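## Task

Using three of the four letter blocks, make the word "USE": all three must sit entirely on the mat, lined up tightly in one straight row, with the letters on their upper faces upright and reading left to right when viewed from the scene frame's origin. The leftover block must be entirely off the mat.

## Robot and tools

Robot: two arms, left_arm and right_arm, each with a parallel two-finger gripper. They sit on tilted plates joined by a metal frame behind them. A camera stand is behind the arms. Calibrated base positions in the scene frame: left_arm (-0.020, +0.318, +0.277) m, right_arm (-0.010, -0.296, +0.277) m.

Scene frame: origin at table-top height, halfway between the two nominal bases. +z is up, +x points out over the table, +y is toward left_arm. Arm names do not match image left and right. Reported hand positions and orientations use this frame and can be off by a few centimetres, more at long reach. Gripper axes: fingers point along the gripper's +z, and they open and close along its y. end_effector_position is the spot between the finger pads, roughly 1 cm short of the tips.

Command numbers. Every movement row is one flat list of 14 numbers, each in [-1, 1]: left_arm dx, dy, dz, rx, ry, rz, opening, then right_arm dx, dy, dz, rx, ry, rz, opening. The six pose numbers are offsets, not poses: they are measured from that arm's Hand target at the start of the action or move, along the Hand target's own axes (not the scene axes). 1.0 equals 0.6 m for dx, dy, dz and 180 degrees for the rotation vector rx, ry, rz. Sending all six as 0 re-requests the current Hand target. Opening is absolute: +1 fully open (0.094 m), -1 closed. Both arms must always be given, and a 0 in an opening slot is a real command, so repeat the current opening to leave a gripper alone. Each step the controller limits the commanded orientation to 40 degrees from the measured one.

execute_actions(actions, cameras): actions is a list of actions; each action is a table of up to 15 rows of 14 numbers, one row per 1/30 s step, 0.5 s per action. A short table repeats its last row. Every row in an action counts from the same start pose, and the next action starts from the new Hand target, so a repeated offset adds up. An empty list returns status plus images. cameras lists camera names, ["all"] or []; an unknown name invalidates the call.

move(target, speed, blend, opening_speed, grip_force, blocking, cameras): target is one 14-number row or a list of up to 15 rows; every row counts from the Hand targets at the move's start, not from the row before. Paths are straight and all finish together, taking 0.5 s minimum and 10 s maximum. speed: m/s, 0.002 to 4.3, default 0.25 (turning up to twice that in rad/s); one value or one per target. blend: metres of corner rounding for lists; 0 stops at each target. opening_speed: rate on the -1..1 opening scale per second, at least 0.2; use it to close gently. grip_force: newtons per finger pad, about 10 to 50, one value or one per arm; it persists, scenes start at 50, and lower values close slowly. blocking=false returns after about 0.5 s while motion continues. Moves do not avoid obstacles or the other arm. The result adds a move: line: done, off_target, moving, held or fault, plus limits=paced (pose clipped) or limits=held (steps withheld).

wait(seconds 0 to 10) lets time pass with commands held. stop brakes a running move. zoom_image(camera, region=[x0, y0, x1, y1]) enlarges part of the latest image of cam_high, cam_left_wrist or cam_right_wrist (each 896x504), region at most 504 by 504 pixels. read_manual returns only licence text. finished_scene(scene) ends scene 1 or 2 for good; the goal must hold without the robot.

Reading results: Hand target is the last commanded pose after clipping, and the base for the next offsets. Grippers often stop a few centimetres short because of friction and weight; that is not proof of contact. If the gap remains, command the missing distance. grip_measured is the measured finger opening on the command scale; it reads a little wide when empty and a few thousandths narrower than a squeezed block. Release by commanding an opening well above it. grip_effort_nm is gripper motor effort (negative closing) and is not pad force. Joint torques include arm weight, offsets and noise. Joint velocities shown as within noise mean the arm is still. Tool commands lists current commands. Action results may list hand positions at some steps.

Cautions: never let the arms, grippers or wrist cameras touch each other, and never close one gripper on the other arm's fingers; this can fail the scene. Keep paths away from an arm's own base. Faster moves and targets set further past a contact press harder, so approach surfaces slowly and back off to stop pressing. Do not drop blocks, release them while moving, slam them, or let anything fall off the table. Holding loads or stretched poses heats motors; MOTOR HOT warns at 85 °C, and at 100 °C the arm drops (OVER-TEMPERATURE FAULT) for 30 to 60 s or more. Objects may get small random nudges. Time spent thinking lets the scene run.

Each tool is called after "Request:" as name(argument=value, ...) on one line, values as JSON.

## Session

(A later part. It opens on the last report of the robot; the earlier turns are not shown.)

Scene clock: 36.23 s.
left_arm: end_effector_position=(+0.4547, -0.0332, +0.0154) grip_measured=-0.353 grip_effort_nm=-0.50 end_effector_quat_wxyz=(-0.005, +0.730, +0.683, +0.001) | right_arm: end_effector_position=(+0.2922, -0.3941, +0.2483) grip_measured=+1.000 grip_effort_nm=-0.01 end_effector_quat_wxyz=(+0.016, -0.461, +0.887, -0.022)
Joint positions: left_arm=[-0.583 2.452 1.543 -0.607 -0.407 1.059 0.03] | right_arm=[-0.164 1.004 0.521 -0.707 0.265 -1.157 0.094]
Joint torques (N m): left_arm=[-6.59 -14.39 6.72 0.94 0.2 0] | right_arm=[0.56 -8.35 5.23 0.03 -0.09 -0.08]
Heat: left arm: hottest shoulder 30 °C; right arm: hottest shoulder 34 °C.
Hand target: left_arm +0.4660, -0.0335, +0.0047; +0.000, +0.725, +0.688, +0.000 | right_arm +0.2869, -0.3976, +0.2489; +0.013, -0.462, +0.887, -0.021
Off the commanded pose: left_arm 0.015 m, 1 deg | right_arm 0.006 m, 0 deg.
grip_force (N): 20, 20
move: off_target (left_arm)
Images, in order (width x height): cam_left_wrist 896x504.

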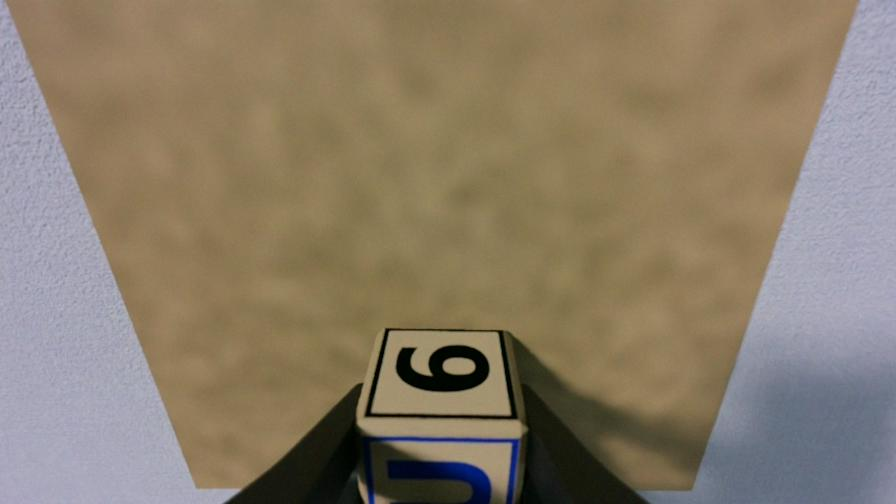

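Request:
move(target=[0, 0, 0, 0, 0, 0, -0.1, 0, 0, 0, 0, 0, 0, 1.0], opening_speed=0.4, cameras=["cam_left_wrist"])

Scene clock: 37.97 s.
left_arm: end_effector_position=(+0.4541, -0.0331, +0.0147) grip_measured=-0.102 grip_effort_nm=0.06 end_effector_quat_wxyz=(-0.006, +0.731, +0.683, +0.000) | right_arm: end_effector_position=(+0.2922, -0.3941, +0.2483) grip_measured=+1.000 grip_effort_nm=-0.01 end_effector_quat_wxyz=(+0.016, -0.461, +0.887, -0.022)
Joint positions: left_arm=[-0.583 2.454 1.543 -0.607 -0.407 1.059 0.042] | right_arm=[-0.164 1.004 0.521 -0.707 0.265 -1.157 0.094]
Joint torques (N m): left_arm=[-6.95 -15.27 6.63 0.77 0.21 -0.01] | right_arm=[0.56 -8.41 5.26 0.03 -0.1 -0.09]
Heat: left arm: hottest shoulder 30 °C; right arm: hottest shoulder 35 °C.
Hand target: left_arm +0.4661, -0.0335, +0.0048; +0.000, +0.725, +0.688, +0.000 | right_arm +0.2869, -0.3976, +0.2489; +0.013, -0.462, +0.887, -0.021
Off the commanded pose: left_arm 0.016 m, 1 deg | right_arm 0.006 m, 0 deg.
grip_force (N): 20, 20
move: off_target (left_arm)
Images, in order (width x height): cam_left_wrist 896x504.

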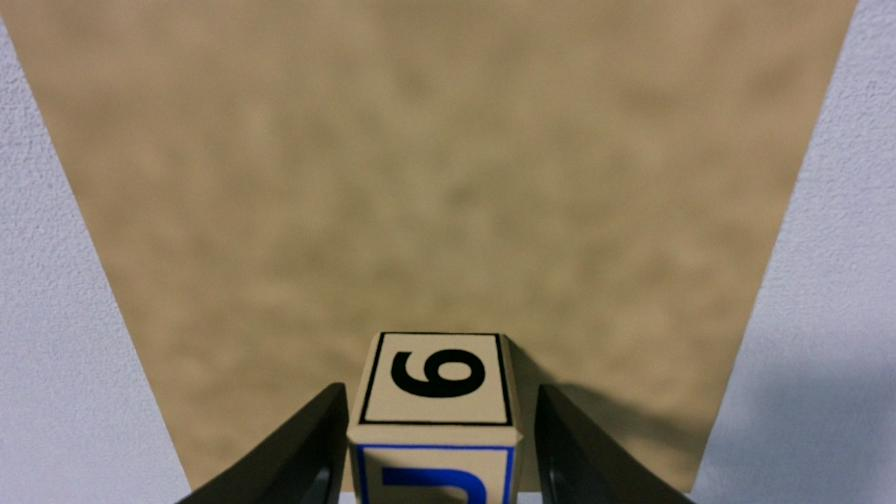

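Request:
move(target=[[0, 0, -0.1333, 0, 0, 0, -0.1, 0, 0, 0, 0, 0, 0, 1.0], [0.2173, -0.3587, -0.2087, 0, 0, -0.0722, 1.0, 0, 0, 0, 0, 0, 0, 1.0]], speed=[0.12, 0.35], blend=[0.03, 0], cameras=["cam_high", "cam_left_wrist"])

Scene clock: 41.20 s.
left_arm: end_effector_position=(+0.2544, +0.1141, +0.1217) grip_measured=+0.998 grip_effort_nm=0.06 end_effector_quat_wxyz=(-0.016, +0.644, +0.765, -0.001) | right_arm: end_effector_position=(+0.2922, -0.3941, +0.2483) grip_measured=+1.000 grip_effort_nm=-0.01 end_effector_quat_wxyz=(+0.016, -0.461, +0.887, -0.022)
Joint positions: left_arm=[-0.663 1.918 0.7 -0.357 -0.406 0.724 0.094] | right_arm=[-0.164 1.004 0.521 -0.707 0.265 -1.157 0.094]
Joint torques (N m): left_arm=[-5.83 -10.52 2.26 0.87 0.01 -0.17] | right_arm=[0.44 -8.35 5.24 0.05 -0.1 -0.09]
Heat: left arm: hottest shoulder 30 °C; right arm: hottest shoulder 35 °C.
Hand target: left_arm +0.2580, +0.1078, +0.1300; +0.000, +0.643, +0.766, +0.000 | right_arm +0.2869, -0.3976, +0.2489; +0.013, -0.462, +0.887, -0.021
Off the commanded pose: left_arm 0.011 m, 2 deg | right_arm 0.006 m, 0 deg.
grip_force (N): 20, 20
move: off_target (left_arm); target 2's new opening was sent with left_arm's hand 0.011 m and 2 deg from that target
Images, in order (width x height): cam_high 896x504, cam_left_wrist 896x504.

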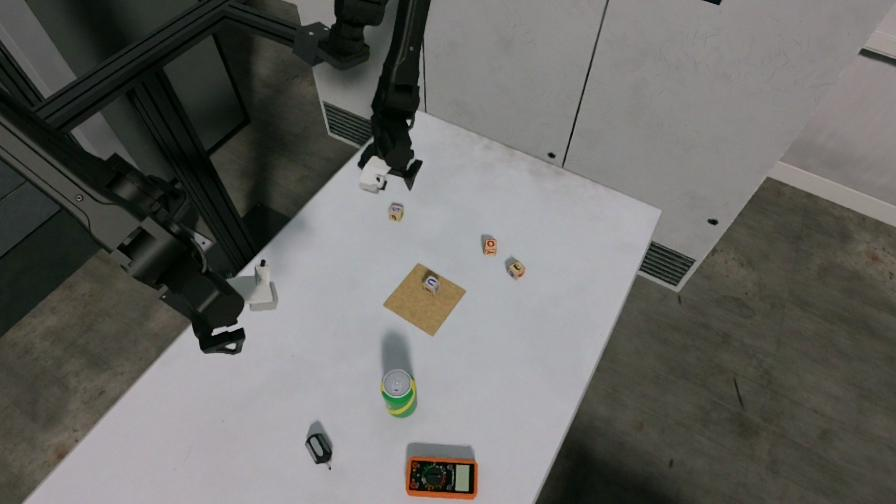

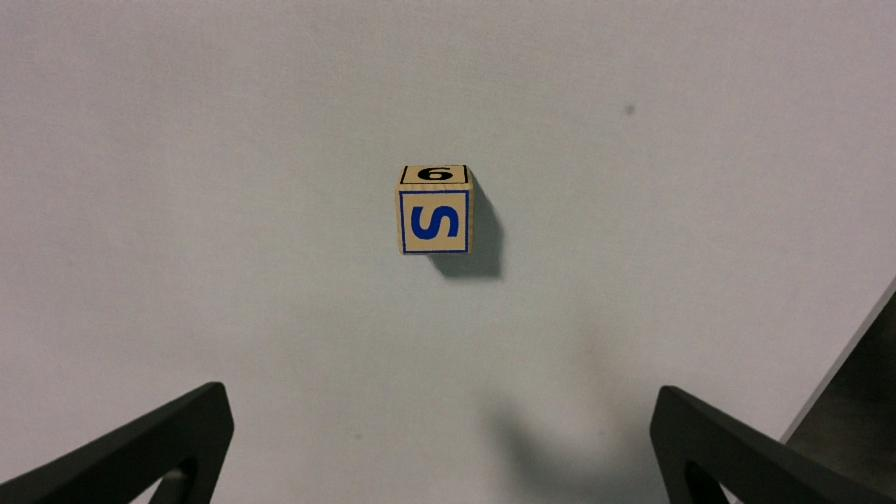

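Request:
zoom_image(camera="cam_left_wrist", region=[395, 180, 479, 264])

Scaled by 6.000 from the camera's 896x504 image, which has a finer 1280x720 frame.

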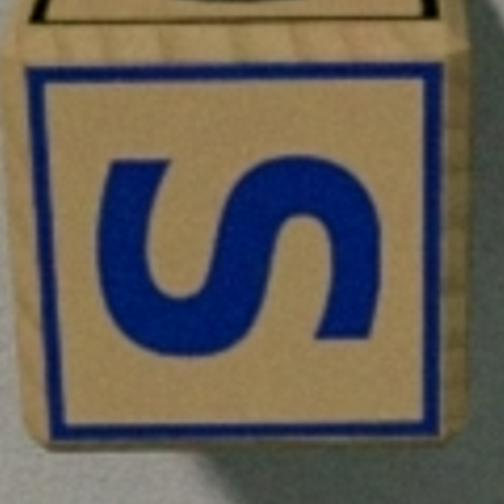

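Request:
move(target=[-0.005, 0.011, 0.1167, 0, 0, 0, 1.0, 0, 0, 0, 0, 0, 0, 1.0], speed=0.12, cameras=["cam_left_wrist"])

Scene clock: 43.70 s.
left_arm: end_effector_position=(+0.2601, +0.1065, +0.0663) grip_measured=+0.999 grip_effort_nm=0.06 end_effector_quat_wxyz=(+0.000, +0.645, +0.764, +0.001) | right_arm: end_effector_position=(+0.2922, -0.3941, +0.2483) grip_measured=+1.000 grip_effort_nm=-0.01 end_effector_quat_wxyz=(+0.016, -0.461, +0.887, -0.022)
Joint positions: left_arm=[-0.608 2.087 0.729 -0.159 -0.406 0.8 0.094] | right_arm=[-0.164 1.004 0.521 -0.707 0.265 -1.157 0.094]
Joint torques (N m): left_arm=[-4.01 -9 2.51 0.95 0.11 0.01] | right_arm=[0.5 -8.23 5.24 0.08 -0.1 -0.08]
Heat: left arm: hottest shoulder 30 °C; right arm: hottest shoulder 35 °C.
Hand target: left_arm +0.2650, +0.1060, +0.0599; +0.000, +0.643, +0.766, +0.000 | right_arm +0.2869, -0.3976, +0.2489; +0.013, -0.462, +0.887, -0.021
Off the commanded pose: left_arm 0.008 m, 0 deg | right_arm 0.006 m, 0 deg.
grip_force (N): 20, 20
move: done
Images, in order (width x height): cam_left_wrist 896x504.

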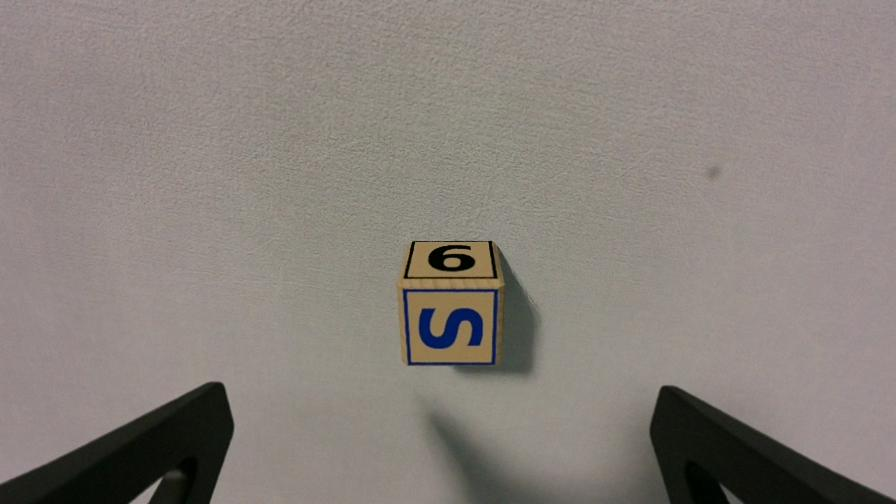

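Request:
move(target=[0.0025, -0.0035, 0.0857, 0, 0, 0, 1.0, 0, 0, 0, 0, 0, 0, 1.0], speed=0.1, cameras=["cam_left_wrist"])

Scene clock: 45.17 s.
left_arm: end_effector_position=(+0.2611, +0.1058, +0.0153) grip_measured=+0.999 grip_effort_nm=0.06 end_effector_quat_wxyz=(+0.001, +0.645, +0.764, +0.002) | right_arm: end_effector_position=(+0.2922, -0.3941, +0.2483) grip_measured=+1.000 grip_effort_nm=-0.01 end_effector_quat_wxyz=(+0.016, -0.461, +0.887, -0.022)
Joint positions: left_arm=[-0.553 2.238 0.773 -0.024 -0.405 0.861 0.094] | right_arm=[-0.164 1.004 0.521 -0.707 0.265 -1.157 0.094]
Joint torques (N m): left_arm=[-3.96 -9.23 1.46 0.98 0.2 0.01] | right_arm=[0.73 -8.29 5.27 0.01 -0.1 -0.08]
Heat: left arm: hottest shoulder 30 °C; right arm: hottest shoulder 35 °C.
Hand target: left_arm +0.2626, +0.1073, +0.0085; +0.000, +0.643, +0.766, +0.000 | right_arm +0.2869, -0.3976, +0.2489; +0.013, -0.462, +0.887, -0.021
Off the commanded pose: left_arm 0.007 m, 0 deg | right_arm 0.006 m, 0 deg.
grip_force (N): 20, 20
move: done
Images, in order (width x height): cam_left_wrist 896x504.

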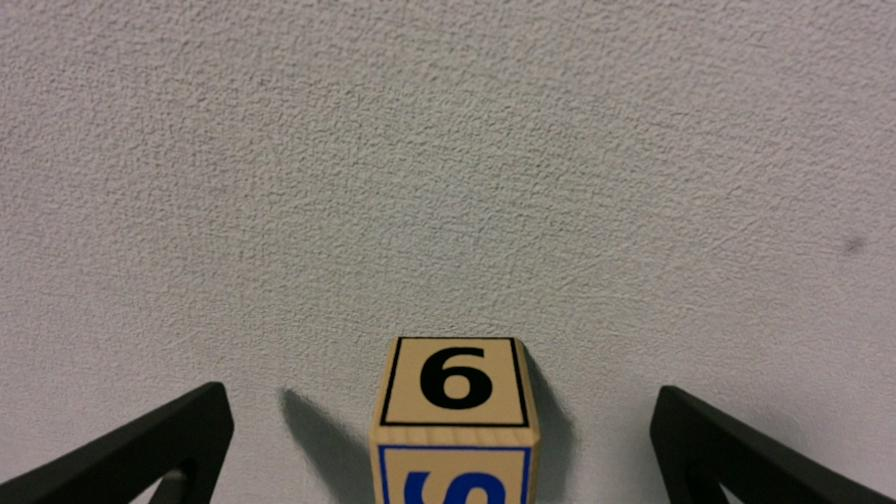

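Request:
move(target=[0, 0, 0, 0, 0, 0, -0.27, 0, 0, 0, 0, 0, 0, 1.0], grip_force=50, opening_speed=1.5, cameras=[])

Request:
move(target=[0, 0, 0, 0, 0, 0, -0.6, 0, 0, 0, 0, 0, 0, 1.0], grip_force=20, cameras=["cam_left_wrist"])

Scene clock: 46.67 s.
left_arm: end_effector_position=(+0.2611, +0.1057, +0.0153) grip_measured=-0.268 grip_effort_nm=-0.09 end_effector_quat_wxyz=(+0.001, +0.645, +0.764, +0.002) | right_arm: end_effector_position=(+0.2922, -0.3941, +0.2483) grip_measured=+1.000 grip_effort_nm=-0.01 end_effector_quat_wxyz=(+0.016, -0.461, +0.887, -0.022)
Joint positions: left_arm=[-0.553 2.238 0.773 -0.024 -0.405 0.862 0.034] | right_arm=[-0.164 1.004 0.521 -0.707 0.265 -1.157 0.094]
Joint torques (N m): left_arm=[-4.48 -9.17 1.36 1.01 0.21 0.01] | right_arm=[0.56 -8.23 5.23 0.05 -0.09 -0.09]
Heat: left arm: hottest shoulder 30 °C; right arm: hottest shoulder 35 °C.
Hand target: left_arm +0.2625, +0.1073, +0.0085; +0.000, +0.643, +0.766, +0.000 | right_arm +0.2869, -0.3976, +0.2489; +0.013, -0.462, +0.887, -0.021
Off the commanded pose: left_arm 0.007 m, 0 deg | right_arm 0.006 m, 0 deg.
move: done
No camera images: "cameras" was empty.

Scene clock: 47.17 s.
left_arm: end_effector_position=(+0.2610, +0.1057, +0.0153) grip_measured=-0.351 grip_effort_nm=-0.48 end_effector_quat_wxyz=(+0.001, +0.645, +0.764, +0.002) | right_arm: end_effector_position=(+0.2922, -0.3941, +0.2483) grip_measured=+1.000 grip_effort_nm=-0.01 end_effector_quat_wxyz=(+0.016, -0.461, +0.887, -0.022)
Joint positions: left_arm=[-0.553 2.238 0.773 -0.024 -0.404 0.862 0.03] | right_arm=[-0.164 1.004 0.521 -0.707 0.265 -1.157 0.094]
Joint torques (N m): left_arm=[-4.42 -9.58 1.44 0.94 0.17 0.02] | right_arm=[0.5 -8.29 5.24 0.05 -0.1 -0.08]
Heat: left arm: hottest shoulder 30 °C; right arm: hottest shoulder 35 °C.
Hand target: left_arm +0.2625, +0.1073, +0.0085; +0.000, +0.643, +0.766, +0.000 | right_arm +0.2869, -0.3976, +0.2489; +0.013, -0.462, +0.887, -0.021
Off the commanded pose: left_arm 0.007 m, 0 deg | right_arm 0.006 m, 0 deg.
grip_force (N): 20, 20
move: done
Images, in order (width x height): cam_left_wrist 896x504.

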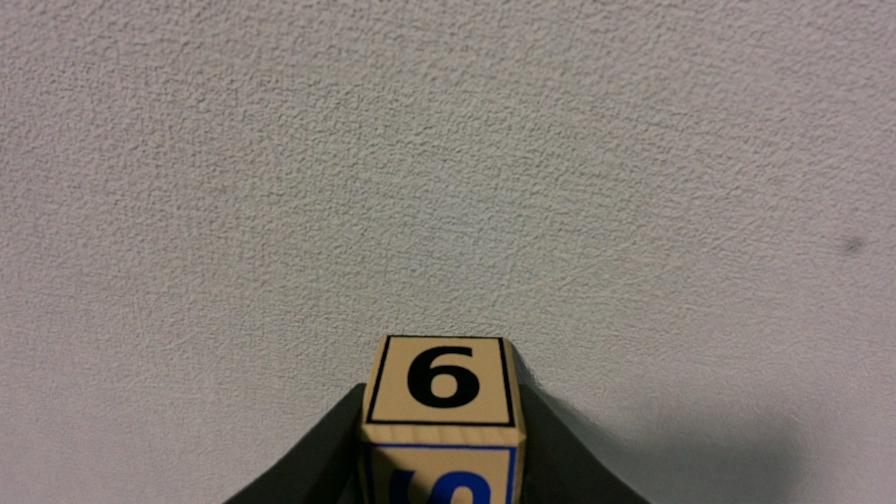

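Request:
move(target=[[0, 0, -0.1, 0, 0, 0, -0.6, 0, 0, 0, 0, 0, 0, 1.0], [-0.1001, 0.1135, -0.1, 0, 0, -0.8333, -0.6, 0, 0, 0, 0, 0, 0, 1.0]], speed=[0.12, 0.4], blend=[0.02, 0], cameras=["cam_left_wrist"])

Scene clock: 52.20 s.
left_arm: end_effector_position=(+0.3377, +0.0668, +0.0719) grip_measured=-0.351 grip_effort_nm=-0.49 end_effector_quat_wxyz=(-0.001, -0.573, +0.819, -0.001) | right_arm: end_effector_position=(+0.2922, -0.3941, +0.2483) grip_measured=+1.000 grip_effort_nm=-0.01 end_effector_quat_wxyz=(+0.016, -0.461, +0.887, -0.022)
Joint positions: left_arm=[-0.589 2.124 0.969 -0.351 -0.401 -1.801 0.03] | right_arm=[-0.164 1.004 0.521 -0.707 0.265 -1.157 0.094]
Joint torques (N m): left_arm=[-6.36 -10.64 4.45 0.17 -0.21 -0.21] | right_arm=[0.56 -8.29 5.26 0.02 -0.1 -0.08]
Heat: left arm: hottest shoulder 30 °C; right arm: hottest shoulder 35 °C.
Hand target: left_arm +0.3401, +0.0599, +0.0686; +0.000, -0.573, +0.819, +0.000 | right_arm +0.2869, -0.3976, +0.2489; +0.013, -0.462, +0.887, -0.021
Off the commanded pose: left_arm 0.008 m, 0 deg | right_arm 0.006 m, 0 deg.
grip_force (N): 20, 20
move: done
Images, in order (width x height): cam_left_wrist 896x504.

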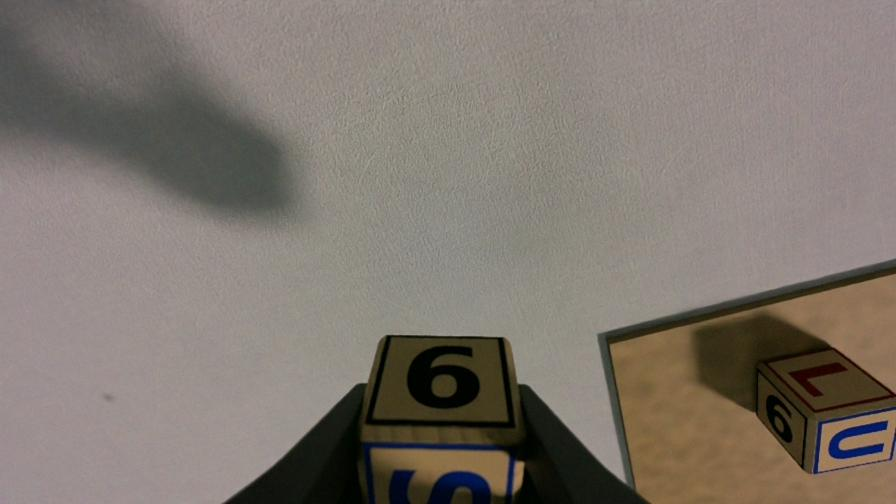

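Request:
move(target=[0, 0, 0.0967, 0, 0, 0, -0.6, 0, 0, 0, 0, 0, 0, 1.0], speed=0.08, cameras=["cam_left_wrist"])

Scene clock: 62.63 s.
left_arm: end_effector_position=(+0.3337, +0.0600, +0.0179) grip_measured=-0.351 grip_effort_nm=-0.49 end_effector_quat_wxyz=(-0.001, -0.571, +0.821, +0.002) | right_arm: end_effector_position=(+0.2922, -0.3941, +0.2483) grip_measured=+1.000 grip_effort_nm=-0.01 end_effector_quat_wxyz=(+0.016, -0.461, +0.887, -0.022)
Joint positions: left_arm=[-0.558 2.268 1.017 -0.249 -0.401 -1.763 0.03] | right_arm=[-0.164 1.004 0.521 -0.707 0.265 -1.157 0.094]
Joint torques (N m): left_arm=[-5.07 -11.52 3.37 0.9 -0.07 0.06] | right_arm=[0.56 -8.29 5.27 0.02 -0.1 -0.09]
Heat: left arm: hottest shoulder 29 °C; right arm: hottest shoulder 35 °C.
Hand target: left_arm +0.3402, +0.0600, +0.0105; +0.000, -0.574, +0.819, +0.000 | right_arm +0.2869, -0.3976, +0.2489; +0.013, -0.462, +0.887, -0.021
Off the commanded pose: left_arm 0.010 m, 0 deg | right_arm 0.006 m, 0 deg.
grip_force (N): 20, 20
move: done
Images, in order (width x height): cam_left_wrist 896x504.

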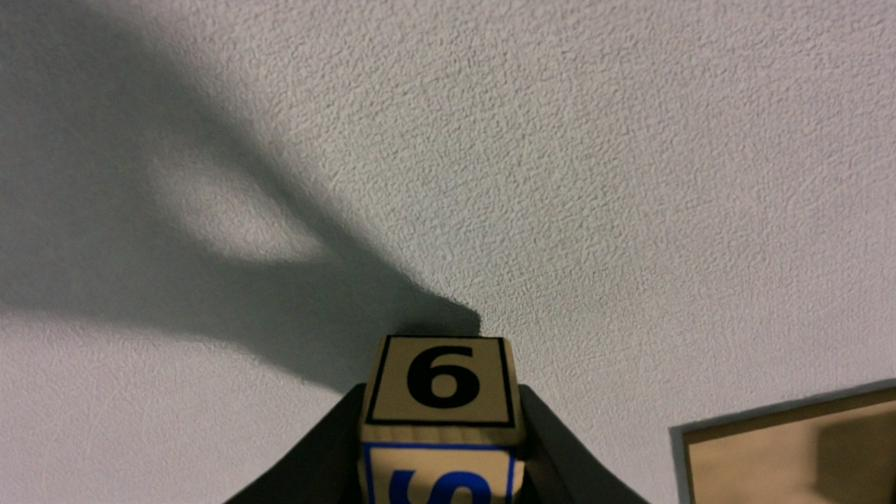

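Request:
move(target=[0, 0, 0.0092, 0, 0, 0, -0.6, 0, 0, 0, 0, 0, 0, 1.0], speed=0.05, cameras=["cam_left_wrist"])

Scene clock: 63.50 s.
left_arm: end_effector_position=(+0.3334, +0.0592, +0.0142) grip_measured=-0.351 grip_effort_nm=-0.50 end_effector_quat_wxyz=(-0.001, -0.569, +0.822, +0.001) | right_arm: end_effector_position=(+0.2922, -0.3941, +0.2483) grip_measured=+1.000 grip_effort_nm=-0.01 end_effector_quat_wxyz=(+0.016, -0.461, +0.887, -0.022)
Joint positions: left_arm=[-0.556 2.278 1.021 -0.241 -0.401 -1.758 0.03] | right_arm=[-0.164 1.004 0.521 -0.707 0.265 -1.157 0.094]
Joint torques (N m): left_arm=[-5.36 -11.34 3.41 1.05 -0.09 0] | right_arm=[0.62 -8.23 5.26 0.05 -0.11 -0.09]
Heat: left arm: hottest shoulder 29 °C; right arm: hottest shoulder 35 °C.
Hand target: left_arm +0.3402, +0.0600, +0.0050; +0.000, -0.573, +0.819, +0.000 | right_arm +0.2869, -0.3976, +0.2489; +0.013, -0.462, +0.887, -0.021
Off the commanded pose: left_arm 0.011 m, 1 deg | right_arm 0.006 m, 0 deg.
grip_force (N): 20, 20
move: off_target (left_arm)
Images, in order (width x height): cam_left_wrist 896x504.

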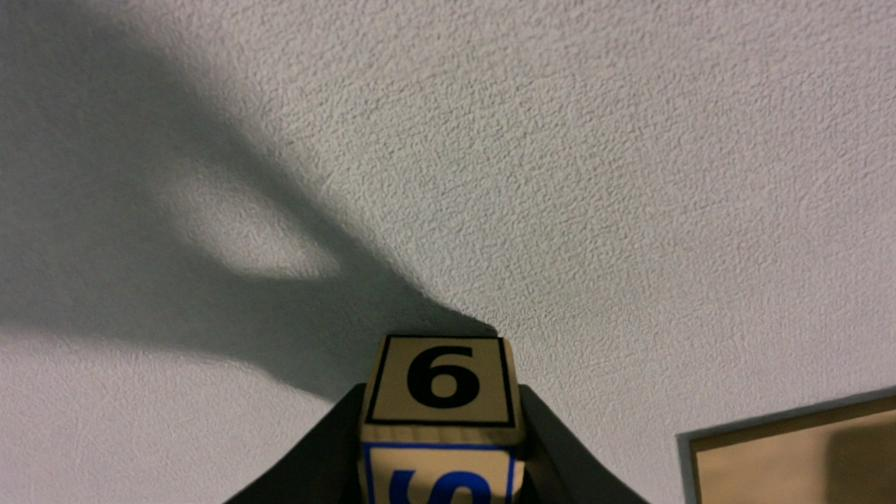

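Request:
move(target=[0, 0, 0, 0, 0, 0, -0.1, 0, 0, 0, 0, 0, 0, 1.0], opening_speed=0.4, cameras=[])

Request:
move(target=[[0, 0, -0.12, 0, 0, 0, -0.1, 0, 0, 0, 0, 0, 0, 1.0], [0, 0, -0.12, 0, 0, 0.5, -0.1, 0, 0, 0, 0, 0, 0, 1.0], [0, 0, -0.1, 0, 0, 1.0, 1.0, 0, 0, 0, 0, 0, 0, 1.0]], speed=[0.12, 0.5, 0.5], blend=[0.02, 0.02, 0], cameras=["cam_left_wrist"])

Scene clock: 65.43 s.
left_arm: end_effector_position=(+0.3336, +0.0592, +0.0140) grip_measured=-0.102 grip_effort_nm=0.06 end_effector_quat_wxyz=(+0.000, -0.569, +0.822, +0.001) | right_arm: end_effector_position=(+0.2922, -0.3941, +0.2483) grip_measured=+1.000 grip_effort_nm=-0.01 end_effector_quat_wxyz=(+0.016, -0.461, +0.887, -0.022)
Joint positions: left_arm=[-0.556 2.278 1.021 -0.239 -0.401 -1.757 0.042] | right_arm=[-0.164 1.004 0.521 -0.707 0.265 -1.157 0.094]
Joint torques (N m): left_arm=[-5.25 -10.81 3.63 0.99 -0.09 0] | right_arm=[0.56 -8.29 5.29 0.06 -0.09 -0.09]
Heat: left arm: hottest shoulder 29 °C; right arm: hottest shoulder 35 °C.
Hand target: left_arm +0.3402, +0.0598, +0.0050; +0.000, -0.573, +0.819, +0.000 | right_arm +0.2869, -0.3976, +0.2489; +0.013, -0.462, +0.887, -0.021
Off the commanded pose: left_arm 0.011 m, 1 deg | right_arm 0.006 m, 0 deg.
grip_force (N): 20, 20
move: off_target (left_arm)
No camera images: "cameras" was empty.

Scene clock: 70.97 s.
left_arm: end_effector_position=(+0.3429, +0.0623, +0.0681) grip_measured=+0.998 grip_effort_nm=0.06 end_effector_quat_wxyz=(-0.001, +0.816, +0.578, +0.002) | right_arm: end_effector_position=(+0.2922, -0.3941, +0.2483) grip_measured=+1.000 grip_effort_nm=-0.01 end_effector_quat_wxyz=(+0.016, -0.461, +0.887, -0.022)
Joint positions: left_arm=[-0.59 2.143 0.995 -0.362 -0.409 1.327 0.094] | right_arm=[-0.164 1.004 0.521 -0.707 0.265 -1.157 0.094]
Joint torques (N m): left_arm=[-6.48 -11.52 2.84 0.9 0.19 -0.02] | right_arm=[0.67 -8.18 5.27 0.03 -0.1 -0.09]
Heat: left arm: hottest shoulder 29 °C; right arm: hottest shoulder 35 °C.
Hand target: left_arm +0.3401, +0.0599, +0.0650; +0.000, +0.819, +0.573, +0.001 | right_arm +0.2869, -0.3976, +0.2489; +0.013, -0.462, +0.887, -0.021
Off the commanded pose: left_arm 0.005 m, 1 deg | right_arm 0.006 m, 0 deg.
grip_force (N): 20, 20
move: done
Images, in order (width x height): cam_left_wrist 896x504.

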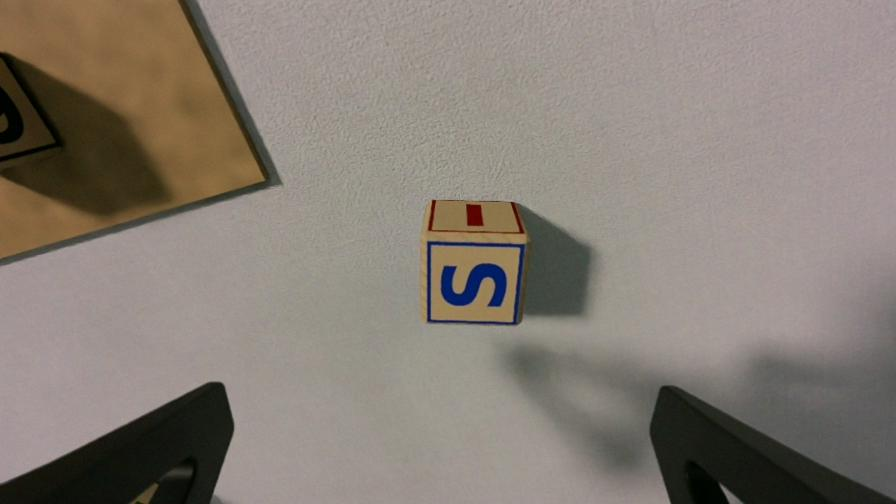

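Request:
zoom_image(camera="cam_left_wrist", region=[415, 225, 535, 345])

Scaled by 4.200 from the camera's 896x504 image, which has a finer 1280x720 frame.

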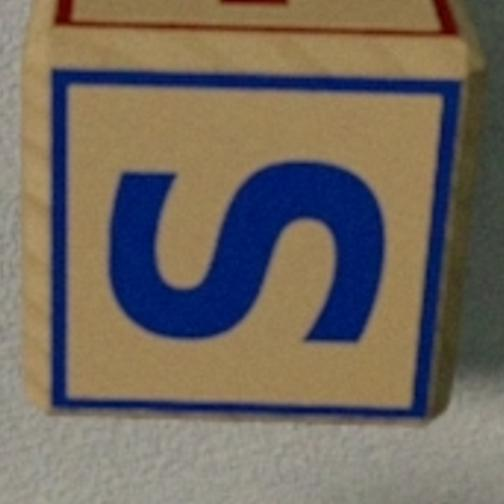

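Request:
move(target=[-0.0047, -0.001, 0.045, 0, 0, 0.005, 1.0, 0, 0, 0, 0, 0, 0, 1.0], speed=0.1, cameras=["cam_left_wrist"])

Scene clock: 72.50 s.
left_arm: end_effector_position=(+0.3308, +0.0579, +0.0446) grip_measured=+0.999 grip_effort_nm=0.06 end_effector_quat_wxyz=(-0.003, +0.826, +0.563, +0.001) | right_arm: end_effector_position=(+0.2922, -0.3941, +0.2483) grip_measured=+1.000 grip_effort_nm=-0.01 end_effector_quat_wxyz=(+0.016, -0.461, +0.887, -0.022)
Joint positions: left_arm=[-0.59 2.206 0.995 -0.304 -0.408 1.361 0.094] | right_arm=[-0.164 1.004 0.521 -0.707 0.265 -1.157 0.094]
Joint torques (N m): left_arm=[-5.25 -11.05 3.81 0.7 0.18 -0.03] | right_arm=[0.56 -8.35 5.26 0.05 -0.1 -0.09]
Heat: left arm: hottest shoulder 29 °C; right arm: hottest shoulder 35 °C.
Hand target: left_arm +0.3386, +0.0574, +0.0380; +0.000, +0.824, +0.567, +0.000 | right_arm +0.2869, -0.3976, +0.2489; +0.013, -0.462, +0.887, -0.021
Off the commanded pose: left_arm 0.010 m, 1 deg | right_arm 0.006 m, 0 deg.
grip_force (N): 20, 20
move: done
Images, in order (width x height): cam_left_wrist 896x504.

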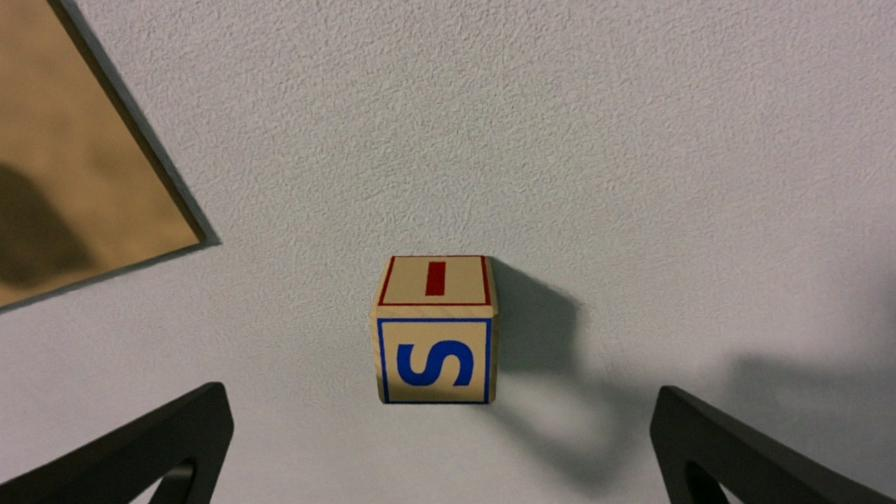

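Request:
move(target=[-0.0053, 0.0028, 0.0508, 0, 0, 0, 1.0, 0, 0, 0, 0, 0, 0, 1.0], speed=0.08, cameras=["cam_left_wrist"])

Scene clock: 73.90 s.
left_arm: end_effector_position=(+0.3327, +0.0540, +0.0151) grip_measured=+0.999 grip_effort_nm=0.06 end_effector_quat_wxyz=(-0.002, +0.826, +0.563, +0.001) | right_arm: end_effector_position=(+0.2922, -0.3941, +0.2483) grip_measured=+1.000 grip_effort_nm=-0.01 end_effector_quat_wxyz=(+0.016, -0.461, +0.887, -0.022)
Joint positions: left_arm=[-0.568 2.283 1.03 -0.251 -0.406 1.385 0.094] | right_arm=[-0.164 1.004 0.521 -0.707 0.265 -1.157 0.094]
Joint torques (N m): left_arm=[-5.07 -11.28 3.38 0.87 0.22 -0.04] | right_arm=[0.67 -8.35 5.29 0.02 -0.1 -0.08]
Heat: left arm: hottest shoulder 29 °C; right arm: hottest shoulder 35 °C.
Hand target: left_arm +0.3390, +0.0540, +0.0075; +0.000, +0.824, +0.567, +0.000 | right_arm +0.2869, -0.3976, +0.2489; +0.013, -0.462, +0.887, -0.021
Off the commanded pose: left_arm 0.010 m, 1 deg | right_arm 0.006 m, 0 deg.
grip_force (N): 20, 20
move: done
Images, in order (width x height): cam_left_wrist 896x504.

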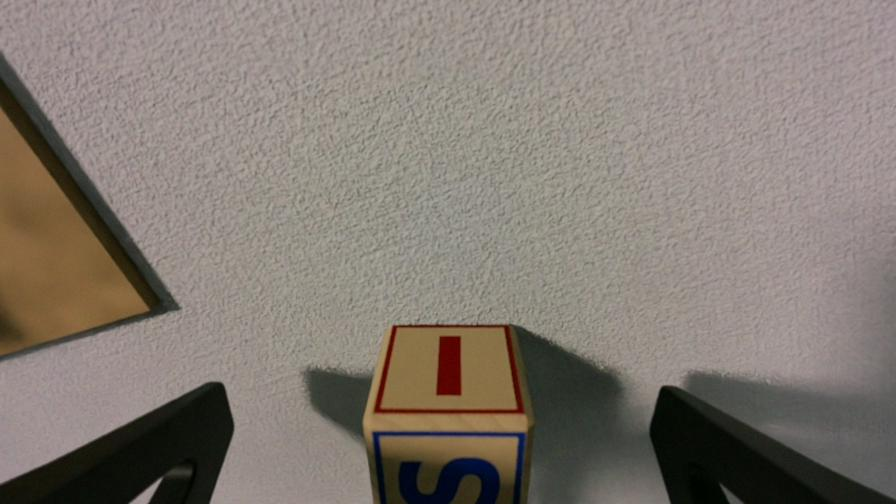

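Request:
move(target=[0, 0, 0, 0, 0, 0, -0.28, 0, 0, 0, 0, 0, 0, 1.0], grip_force=50, opening_speed=1.5, cameras=[])

Request:
move(target=[0, 0, 0, 0, 0, 0, -0.6, 0, 0, 0, 0, 0, 0, 1.0], grip_force=20, cameras=["cam_left_wrist"])

Scene clock: 75.67 s.
left_arm: end_effector_position=(+0.3327, +0.0540, +0.0151) grip_measured=-0.278 grip_effort_nm=-0.09 end_effector_quat_wxyz=(-0.002, +0.826, +0.563, +0.001) | right_arm: end_effector_position=(+0.2922, -0.3941, +0.2483) grip_measured=+1.000 grip_effort_nm=-0.01 end_effector_quat_wxyz=(+0.016, -0.461, +0.887, -0.022)
Joint positions: left_arm=[-0.568 2.283 1.03 -0.251 -0.406 1.385 0.034] | right_arm=[-0.164 1.004 0.521 -0.707 0.265 -1.157 0.094]
Joint torques (N m): left_arm=[-4.95 -11.52 3.54 0.92 0.18 -0.03] | right_arm=[0.73 -8.41 5.24 0.05 -0.1 -0.08]
Heat: left arm: hottest shoulder 29 °C; right arm: hottest shoulder 35 °C.
Hand target: left_arm +0.3390, +0.0540, +0.0075; +0.000, +0.824, +0.567, +0.000 | right_arm +0.2869, -0.3976, +0.2489; +0.013, -0.462, +0.887, -0.021
Off the commanded pose: left_arm 0.010 m, 1 deg | right_arm 0.006 m, 0 deg.
move: done
No camera images: "cameras" was empty.

Scene clock: 76.17 s.
left_arm: end_effector_position=(+0.3327, +0.0539, +0.0151) grip_measured=-0.353 grip_effort_nm=-0.49 end_effector_quat_wxyz=(-0.002, +0.826, +0.563, +0.001) | right_arm: end_effector_position=(+0.2922, -0.3941, +0.2483) grip_measured=+1.000 grip_effort_nm=-0.01 end_effector_quat_wxyz=(+0.016, -0.461, +0.887, -0.022)
Joint positions: left_arm=[-0.568 2.283 1.03 -0.251 -0.406 1.385 0.03] | right_arm=[-0.164 1.004 0.521 -0.707 0.265 -1.157 0.094]
Joint torques (N m): left_arm=[-5.36 -11.05 3.34 0.95 0.19 -0.01] | right_arm=[0.67 -8.23 5.24 0.03 -0.1 -0.08]
Heat: left arm: hottest shoulder 29 °C; right arm: hottest shoulder 35 °C.
Hand target: left_arm +0.3390, +0.0540, +0.0075; +0.000, +0.824, +0.567, +0.000 | right_arm +0.2869, -0.3976, +0.2489; +0.013, -0.462, +0.887, -0.021
Off the commanded pose: left_arm 0.010 m, 1 deg | right_arm 0.006 m, 0 deg.
grip_force (N): 20, 20
move: done
Images, in order (width x height): cam_left_wrist 896x504.

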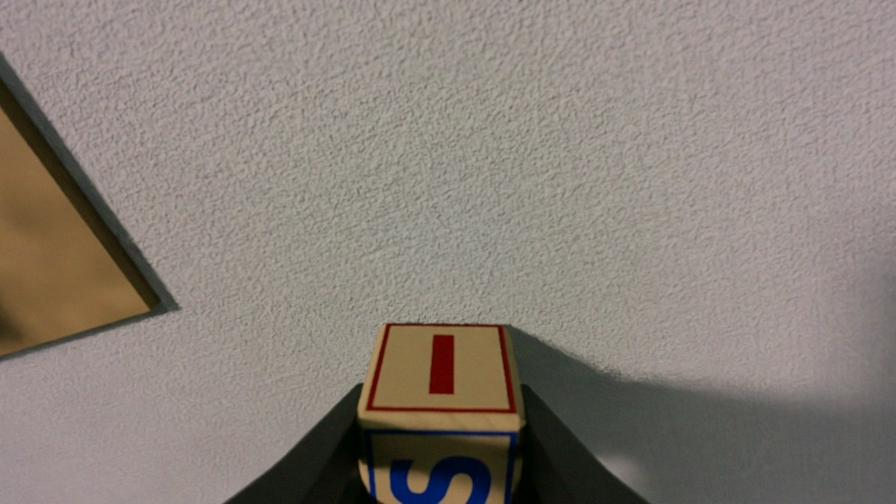

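Request:
move(target=[[0, 0, -0.1333, 0, 0, 0, -0.6, 0, 0, 0, 0, 0, 0, 1.0], [-0.1733, 0.2887, -0.1375, 0, 0, -0.0997, -0.6, 0, 0, 0, 0, 0, 0, 1.0], [-0.1142, 0.2660, -0.1292, 0, 0, -0.0997, -0.6, 0, 0, 0, 0, 0, 0, 1.0]], speed=[0.12, 0.25, 0.12], blend=[0.02, 0, 0], cameras=["cam_high", "cam_left_wrist"])

Scene clock: 80.33 s.
left_arm: end_effector_position=(+0.4459, -0.0718, +0.0713) grip_measured=-0.353 grip_effort_nm=-0.49 end_effector_quat_wxyz=(-0.016, +0.731, +0.682, -0.003) | right_arm: end_effector_position=(+0.2922, -0.3941, +0.2483) grip_measured=+1.000 grip_effort_nm=-0.01 end_effector_quat_wxyz=(+0.016, -0.461, +0.887, -0.022)
Joint positions: left_arm=[-0.674 2.415 1.607 -0.772 -0.406 0.954 0.03] | right_arm=[-0.164 1.004 0.521 -0.707 0.265 -1.157 0.094]
Joint torques (N m): left_arm=[-7.24 -19.14 5.03 0.85 -0.01 -0.01] | right_arm=[0.62 -8.29 5.22 0.03 -0.1 -0.1]
Heat: left arm: hottest shoulder 30 °C; right arm: hottest shoulder 34 °C.
Hand target: left_arm +0.4635, -0.0670, +0.0849; +0.000, +0.725, +0.689, +0.000 | right_arm +0.2869, -0.3976, +0.2489; +0.013, -0.462, +0.887, -0.021
Off the commanded pose: left_arm 0.023 m, 2 deg | right_arm 0.006 m, 0 deg.
grip_force (N): 20, 20
move: off_target (left_arm)
Images, in order (width x height): cam_high 896x504, cam_left_wrist 896x504.

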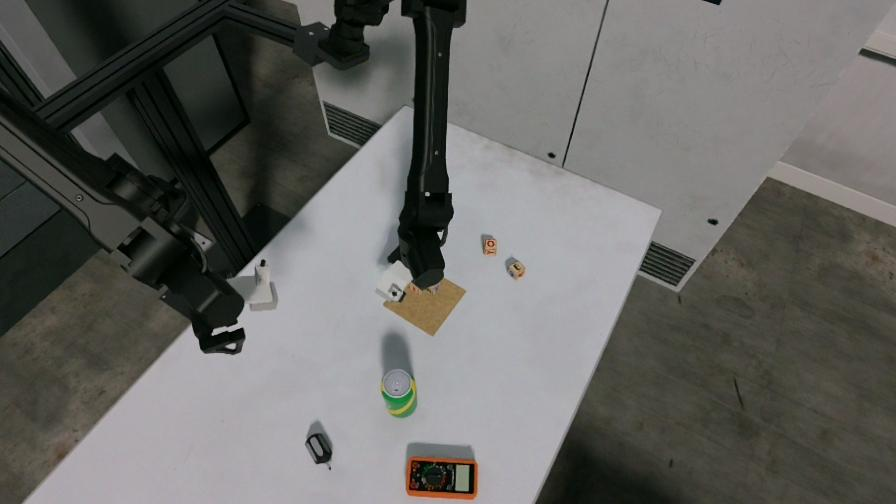

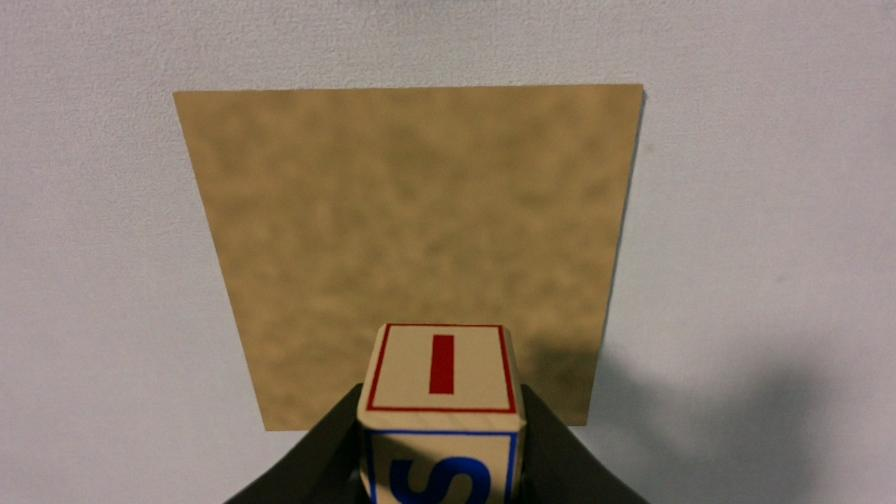

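Request:
move(target=[0, 0, 0.0667, 0, 0, 0, -0.6, 0, 0, 0, 0, 0, 0, 1.0], speed=0.1, cameras=["cam_high", "cam_left_wrist"])

Scene clock: 81.57 s.
left_arm: end_effector_position=(+0.4561, -0.0674, +0.0535) grip_measured=-0.353 grip_effort_nm=-0.49 end_effector_quat_wxyz=(-0.003, +0.728, +0.686, -0.001) | right_arm: end_effector_position=(+0.2922, -0.3941, +0.2483) grip_measured=+1.000 grip_effort_nm=-0.01 end_effector_quat_wxyz=(+0.016, -0.461, +0.887, -0.022)
Joint positions: left_arm=[-0.648 2.436 1.607 -0.712 -0.406 0.982 0.03] | right_arm=[-0.164 1.004 0.521 -0.707 0.265 -1.157 0.094]
Joint torques (N m): left_arm=[-7.65 -16.09 6.39 1.02 0.05 0] | right_arm=[0.67 -8.29 5.26 0.08 -0.09 -0.09]
Heat: left arm: hottest shoulder 30 °C; right arm: hottest shoulder 34 °C.
Hand target: left_arm +0.4635, -0.0670, +0.0449; +0.000, +0.725, +0.688, +0.000 | right_arm +0.2869, -0.3976, +0.2489; +0.013, -0.462, +0.887, -0.021
Off the commanded pose: left_arm 0.011 m, 1 deg | right_arm 0.006 m, 0 deg.
grip_force (N): 20, 20
move: off_target (left_arm)
Images, in order (width x height): cam_high 896x504, cam_left_wrist 896x504.

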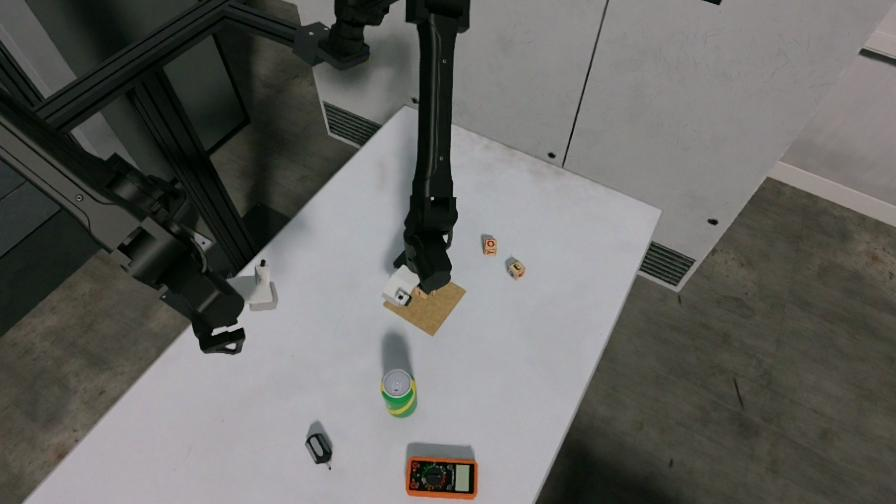

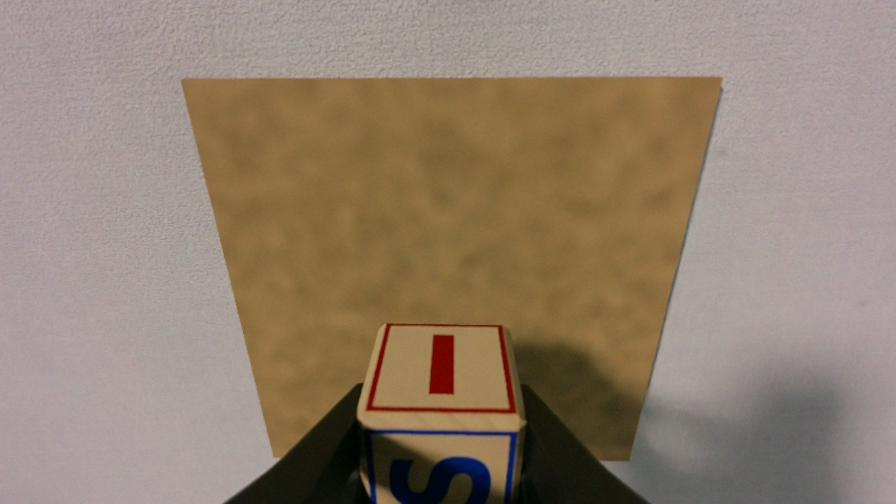

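Request:
move(target=[0.0015, -0.0058, 0.054, 0, 0, 0, -0.6, 0, 0, 0, 0, 0, 0, 1.0], speed=0.08, cameras=["cam_left_wrist"])

Scene clock: 82.83 s.
left_arm: end_effector_position=(+0.4460, -0.0641, +0.0177) grip_measured=-0.353 grip_effort_nm=-0.50 end_effector_quat_wxyz=(-0.009, +0.730, +0.684, -0.002) | right_arm: end_effector_position=(+0.2922, -0.3941, +0.2483) grip_measured=+1.000 grip_effort_nm=-0.01 end_effector_quat_wxyz=(+0.016, -0.461, +0.887, -0.022)
Joint positions: left_arm=[-0.63 2.495 1.607 -0.658 -0.406 1.003 0.03] | right_arm=[-0.164 1.004 0.521 -0.707 0.265 -1.157 0.094]
Joint torques (N m): left_arm=[-7.18 -15.56 6.83 0.83 0.02 0] | right_arm=[0.62 -8.18 5.24 0.05 -0.09 -0.09]
Heat: left arm: hottest shoulder 30 °C; right arm: hottest shoulder 34 °C.
Hand target: left_arm +0.4602, -0.0660, +0.0126; +0.000, +0.725, +0.688, +0.000 | right_arm +0.2869, -0.3976, +0.2489; +0.013, -0.462, +0.887, -0.021
Off the commanded pose: left_arm 0.015 m, 1 deg | right_arm 0.006 m, 0 deg.
grip_force (N): 20, 20
move: off_target (left_arm)
Images, in order (width x height): cam_left_wrist 896x504.

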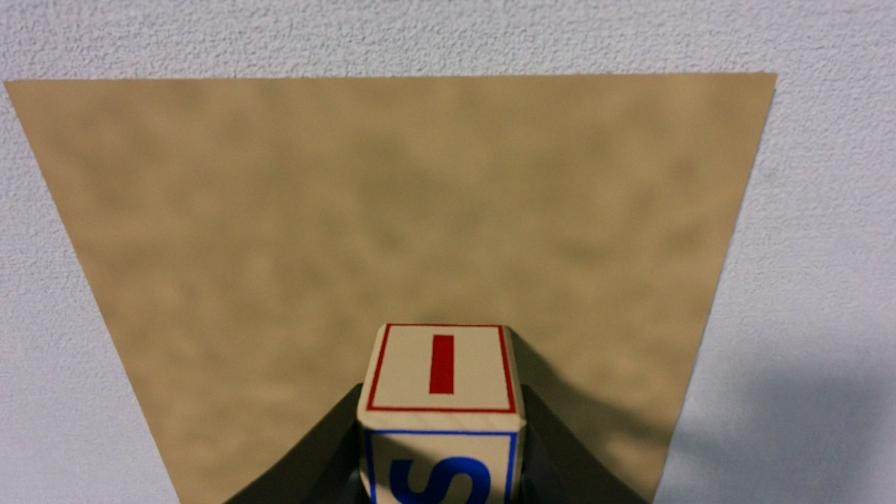

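Request:
move(target=[[0, 0.01, -0.0667, 0, 0, 0, -0.6, 0, 0, 0, 0, 0, 0, 1.0], [0.0, 0.01, 0.0, 0, 0, 0, -0.6, 0, 0, 0, 0, 0, 0, 1.0]], speed=[0.1, 0.08], cameras=["cam_left_wrist"])

Scene clock: 85.17 s.
left_arm: end_effector_position=(+0.4510, -0.0653, +0.0195) grip_measured=-0.353 grip_effort_nm=-0.49 end_effector_quat_wxyz=(-0.008, +0.731, +0.683, -0.002) | right_arm: end_effector_position=(+0.2922, -0.3941, +0.2483) grip_measured=+1.000 grip_effort_nm=-0.01 end_effector_quat_wxyz=(+0.016, -0.461, +0.887, -0.022)
Joint positions: left_arm=[-0.628 2.497 1.623 -0.669 -0.406 1.008 0.03] | right_arm=[-0.164 1.004 0.521 -0.707 0.265 -1.157 0.094]
Joint torques (N m): left_arm=[-6.65 -15.79 7.2 0.9 0.04 -0.02] | right_arm=[0.67 -8.35 5.27 0.06 -0.1 -0.08]
Heat: left arm: hottest shoulder 30 °C; right arm: hottest shoulder 34 °C.
Hand target: left_arm +0.4661, -0.0663, +0.0126; +0.000, +0.725, +0.689, +0.000 | right_arm +0.2869, -0.3976, +0.2489; +0.013, -0.462, +0.887, -0.021
Off the commanded pose: left_arm 0.017 m, 1 deg | right_arm 0.006 m, 0 deg.
grip_force (N): 20, 20
move: off_target (left_arm)
Images, in order (width x height): cam_left_wrist 896x504.

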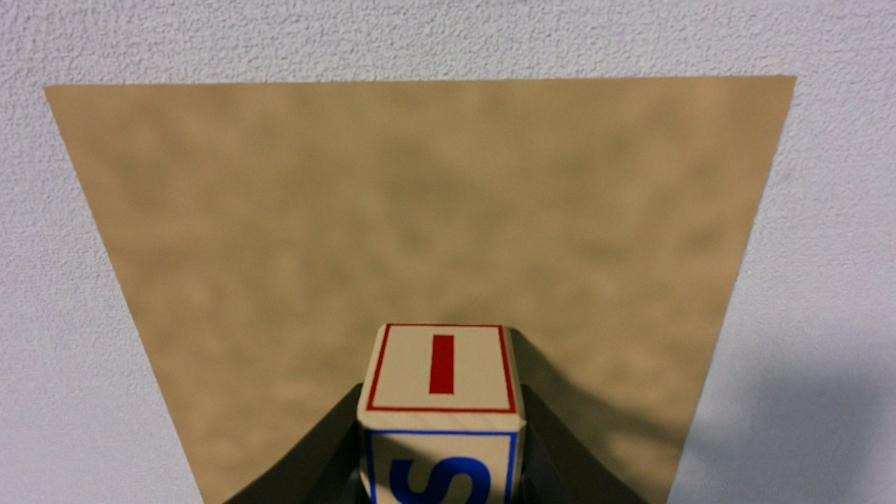

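Request:
move(target=[0, 0, 0.009, 0, 0, 0, -0.6, 0, 0, 0, 0, 0, 0, 1.0], speed=0.05, cameras=["cam_left_wrist"])

Scene clock: 86.10 s.
left_arm: end_effector_position=(+0.4538, -0.0659, +0.0173) grip_measured=-0.353 grip_effort_nm=-0.50 end_effector_quat_wxyz=(-0.005, +0.730, +0.683, -0.001) | right_arm: end_effector_position=(+0.2922, -0.3941, +0.2483) grip_measured=+1.000 grip_effort_nm=-0.01 end_effector_quat_wxyz=(+0.016, -0.461, +0.887, -0.022)
Joint positions: left_arm=[-0.625 2.502 1.628 -0.663 -0.406 1.012 0.03] | right_arm=[-0.164 1.004 0.521 -0.707 0.265 -1.157 0.094]
Joint torques (N m): left_arm=[-7 -15.21 7.02 0.94 0.08 0.01] | right_arm=[0.67 -8.29 5.22 0.05 -0.1 -0.08]
Heat: left arm: hottest shoulder 30 °C; right arm: hottest shoulder 34 °C.
Hand target: left_arm +0.4661, -0.0663, +0.0072; +0.000, +0.725, +0.688, +0.000 | right_arm +0.2869, -0.3976, +0.2489; +0.013, -0.462, +0.887, -0.021
Off the commanded pose: left_arm 0.016 m, 1 deg | right_arm 0.006 m, 0 deg.
grip_force (N): 20, 20
move: off_target (left_arm)
Images, in order (width x height): cam_left_wrist 896x504.

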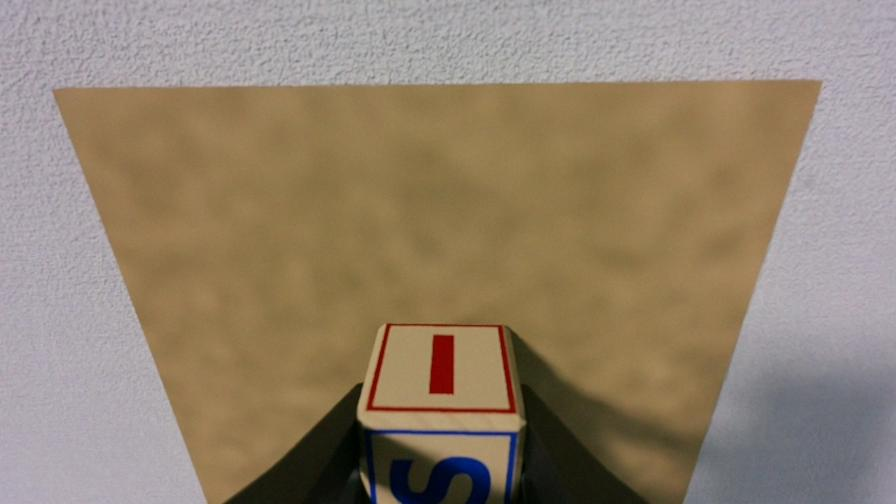

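Request:
move(target=[0, 0, 0, 0, 0, 0, -0.1, 0, 0, 0, 0, 0, 0, 1.0], opening_speed=0.4, cameras=["cam_left_wrist"])

Scene clock: 87.80 s.
left_arm: end_effector_position=(+0.4536, -0.0659, +0.0171) grip_measured=-0.102 grip_effort_nm=0.06 end_effector_quat_wxyz=(-0.005, +0.730, +0.683, -0.001) | right_arm: end_effector_position=(+0.2922, -0.3941, +0.2483) grip_measured=+1.000 grip_effort_nm=-0.01 end_effector_quat_wxyz=(+0.016, -0.461, +0.887, -0.022)
Joint positions: left_arm=[-0.625 2.502 1.628 -0.663 -0.406 1.012 0.042] | right_arm=[-0.164 1.004 0.521 -0.707 0.265 -1.157 0.094]
Joint torques (N m): left_arm=[-6.89 -15.09 7.02 0.84 0.05 0.02] | right_arm=[0.67 -8.29 5.3 0.05 -0.1 -0.09]
Heat: left arm: hottest shoulder 31 °C; right arm: hottest shoulder 34 °C.
Hand target: left_arm +0.4660, -0.0663, +0.0071; +0.000, +0.725, +0.688, +0.000 | right_arm +0.2869, -0.3976, +0.2489; +0.013, -0.462, +0.887, -0.021
Off the commanded pose: left_arm 0.016 m, 1 deg | right_arm 0.006 m, 0 deg.
grip_force (N): 20, 20
move: off_target (left_arm)
Images, in order (width x height): cam_left_wrist 896x504.

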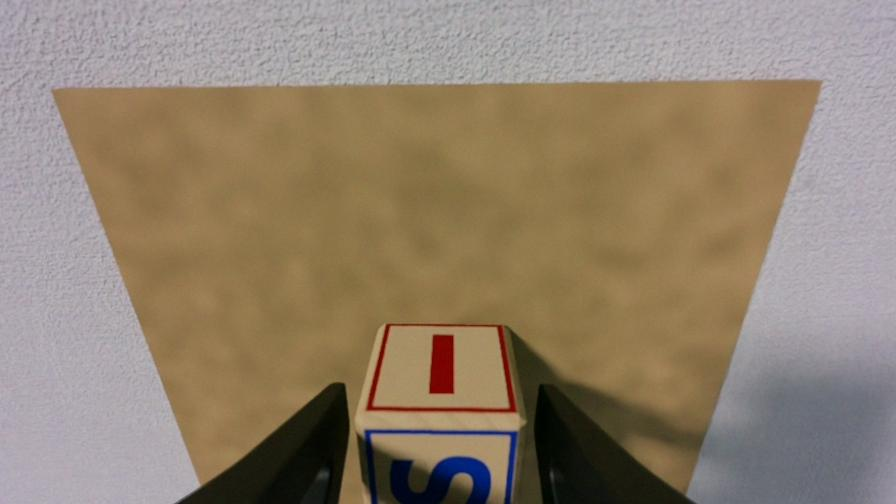

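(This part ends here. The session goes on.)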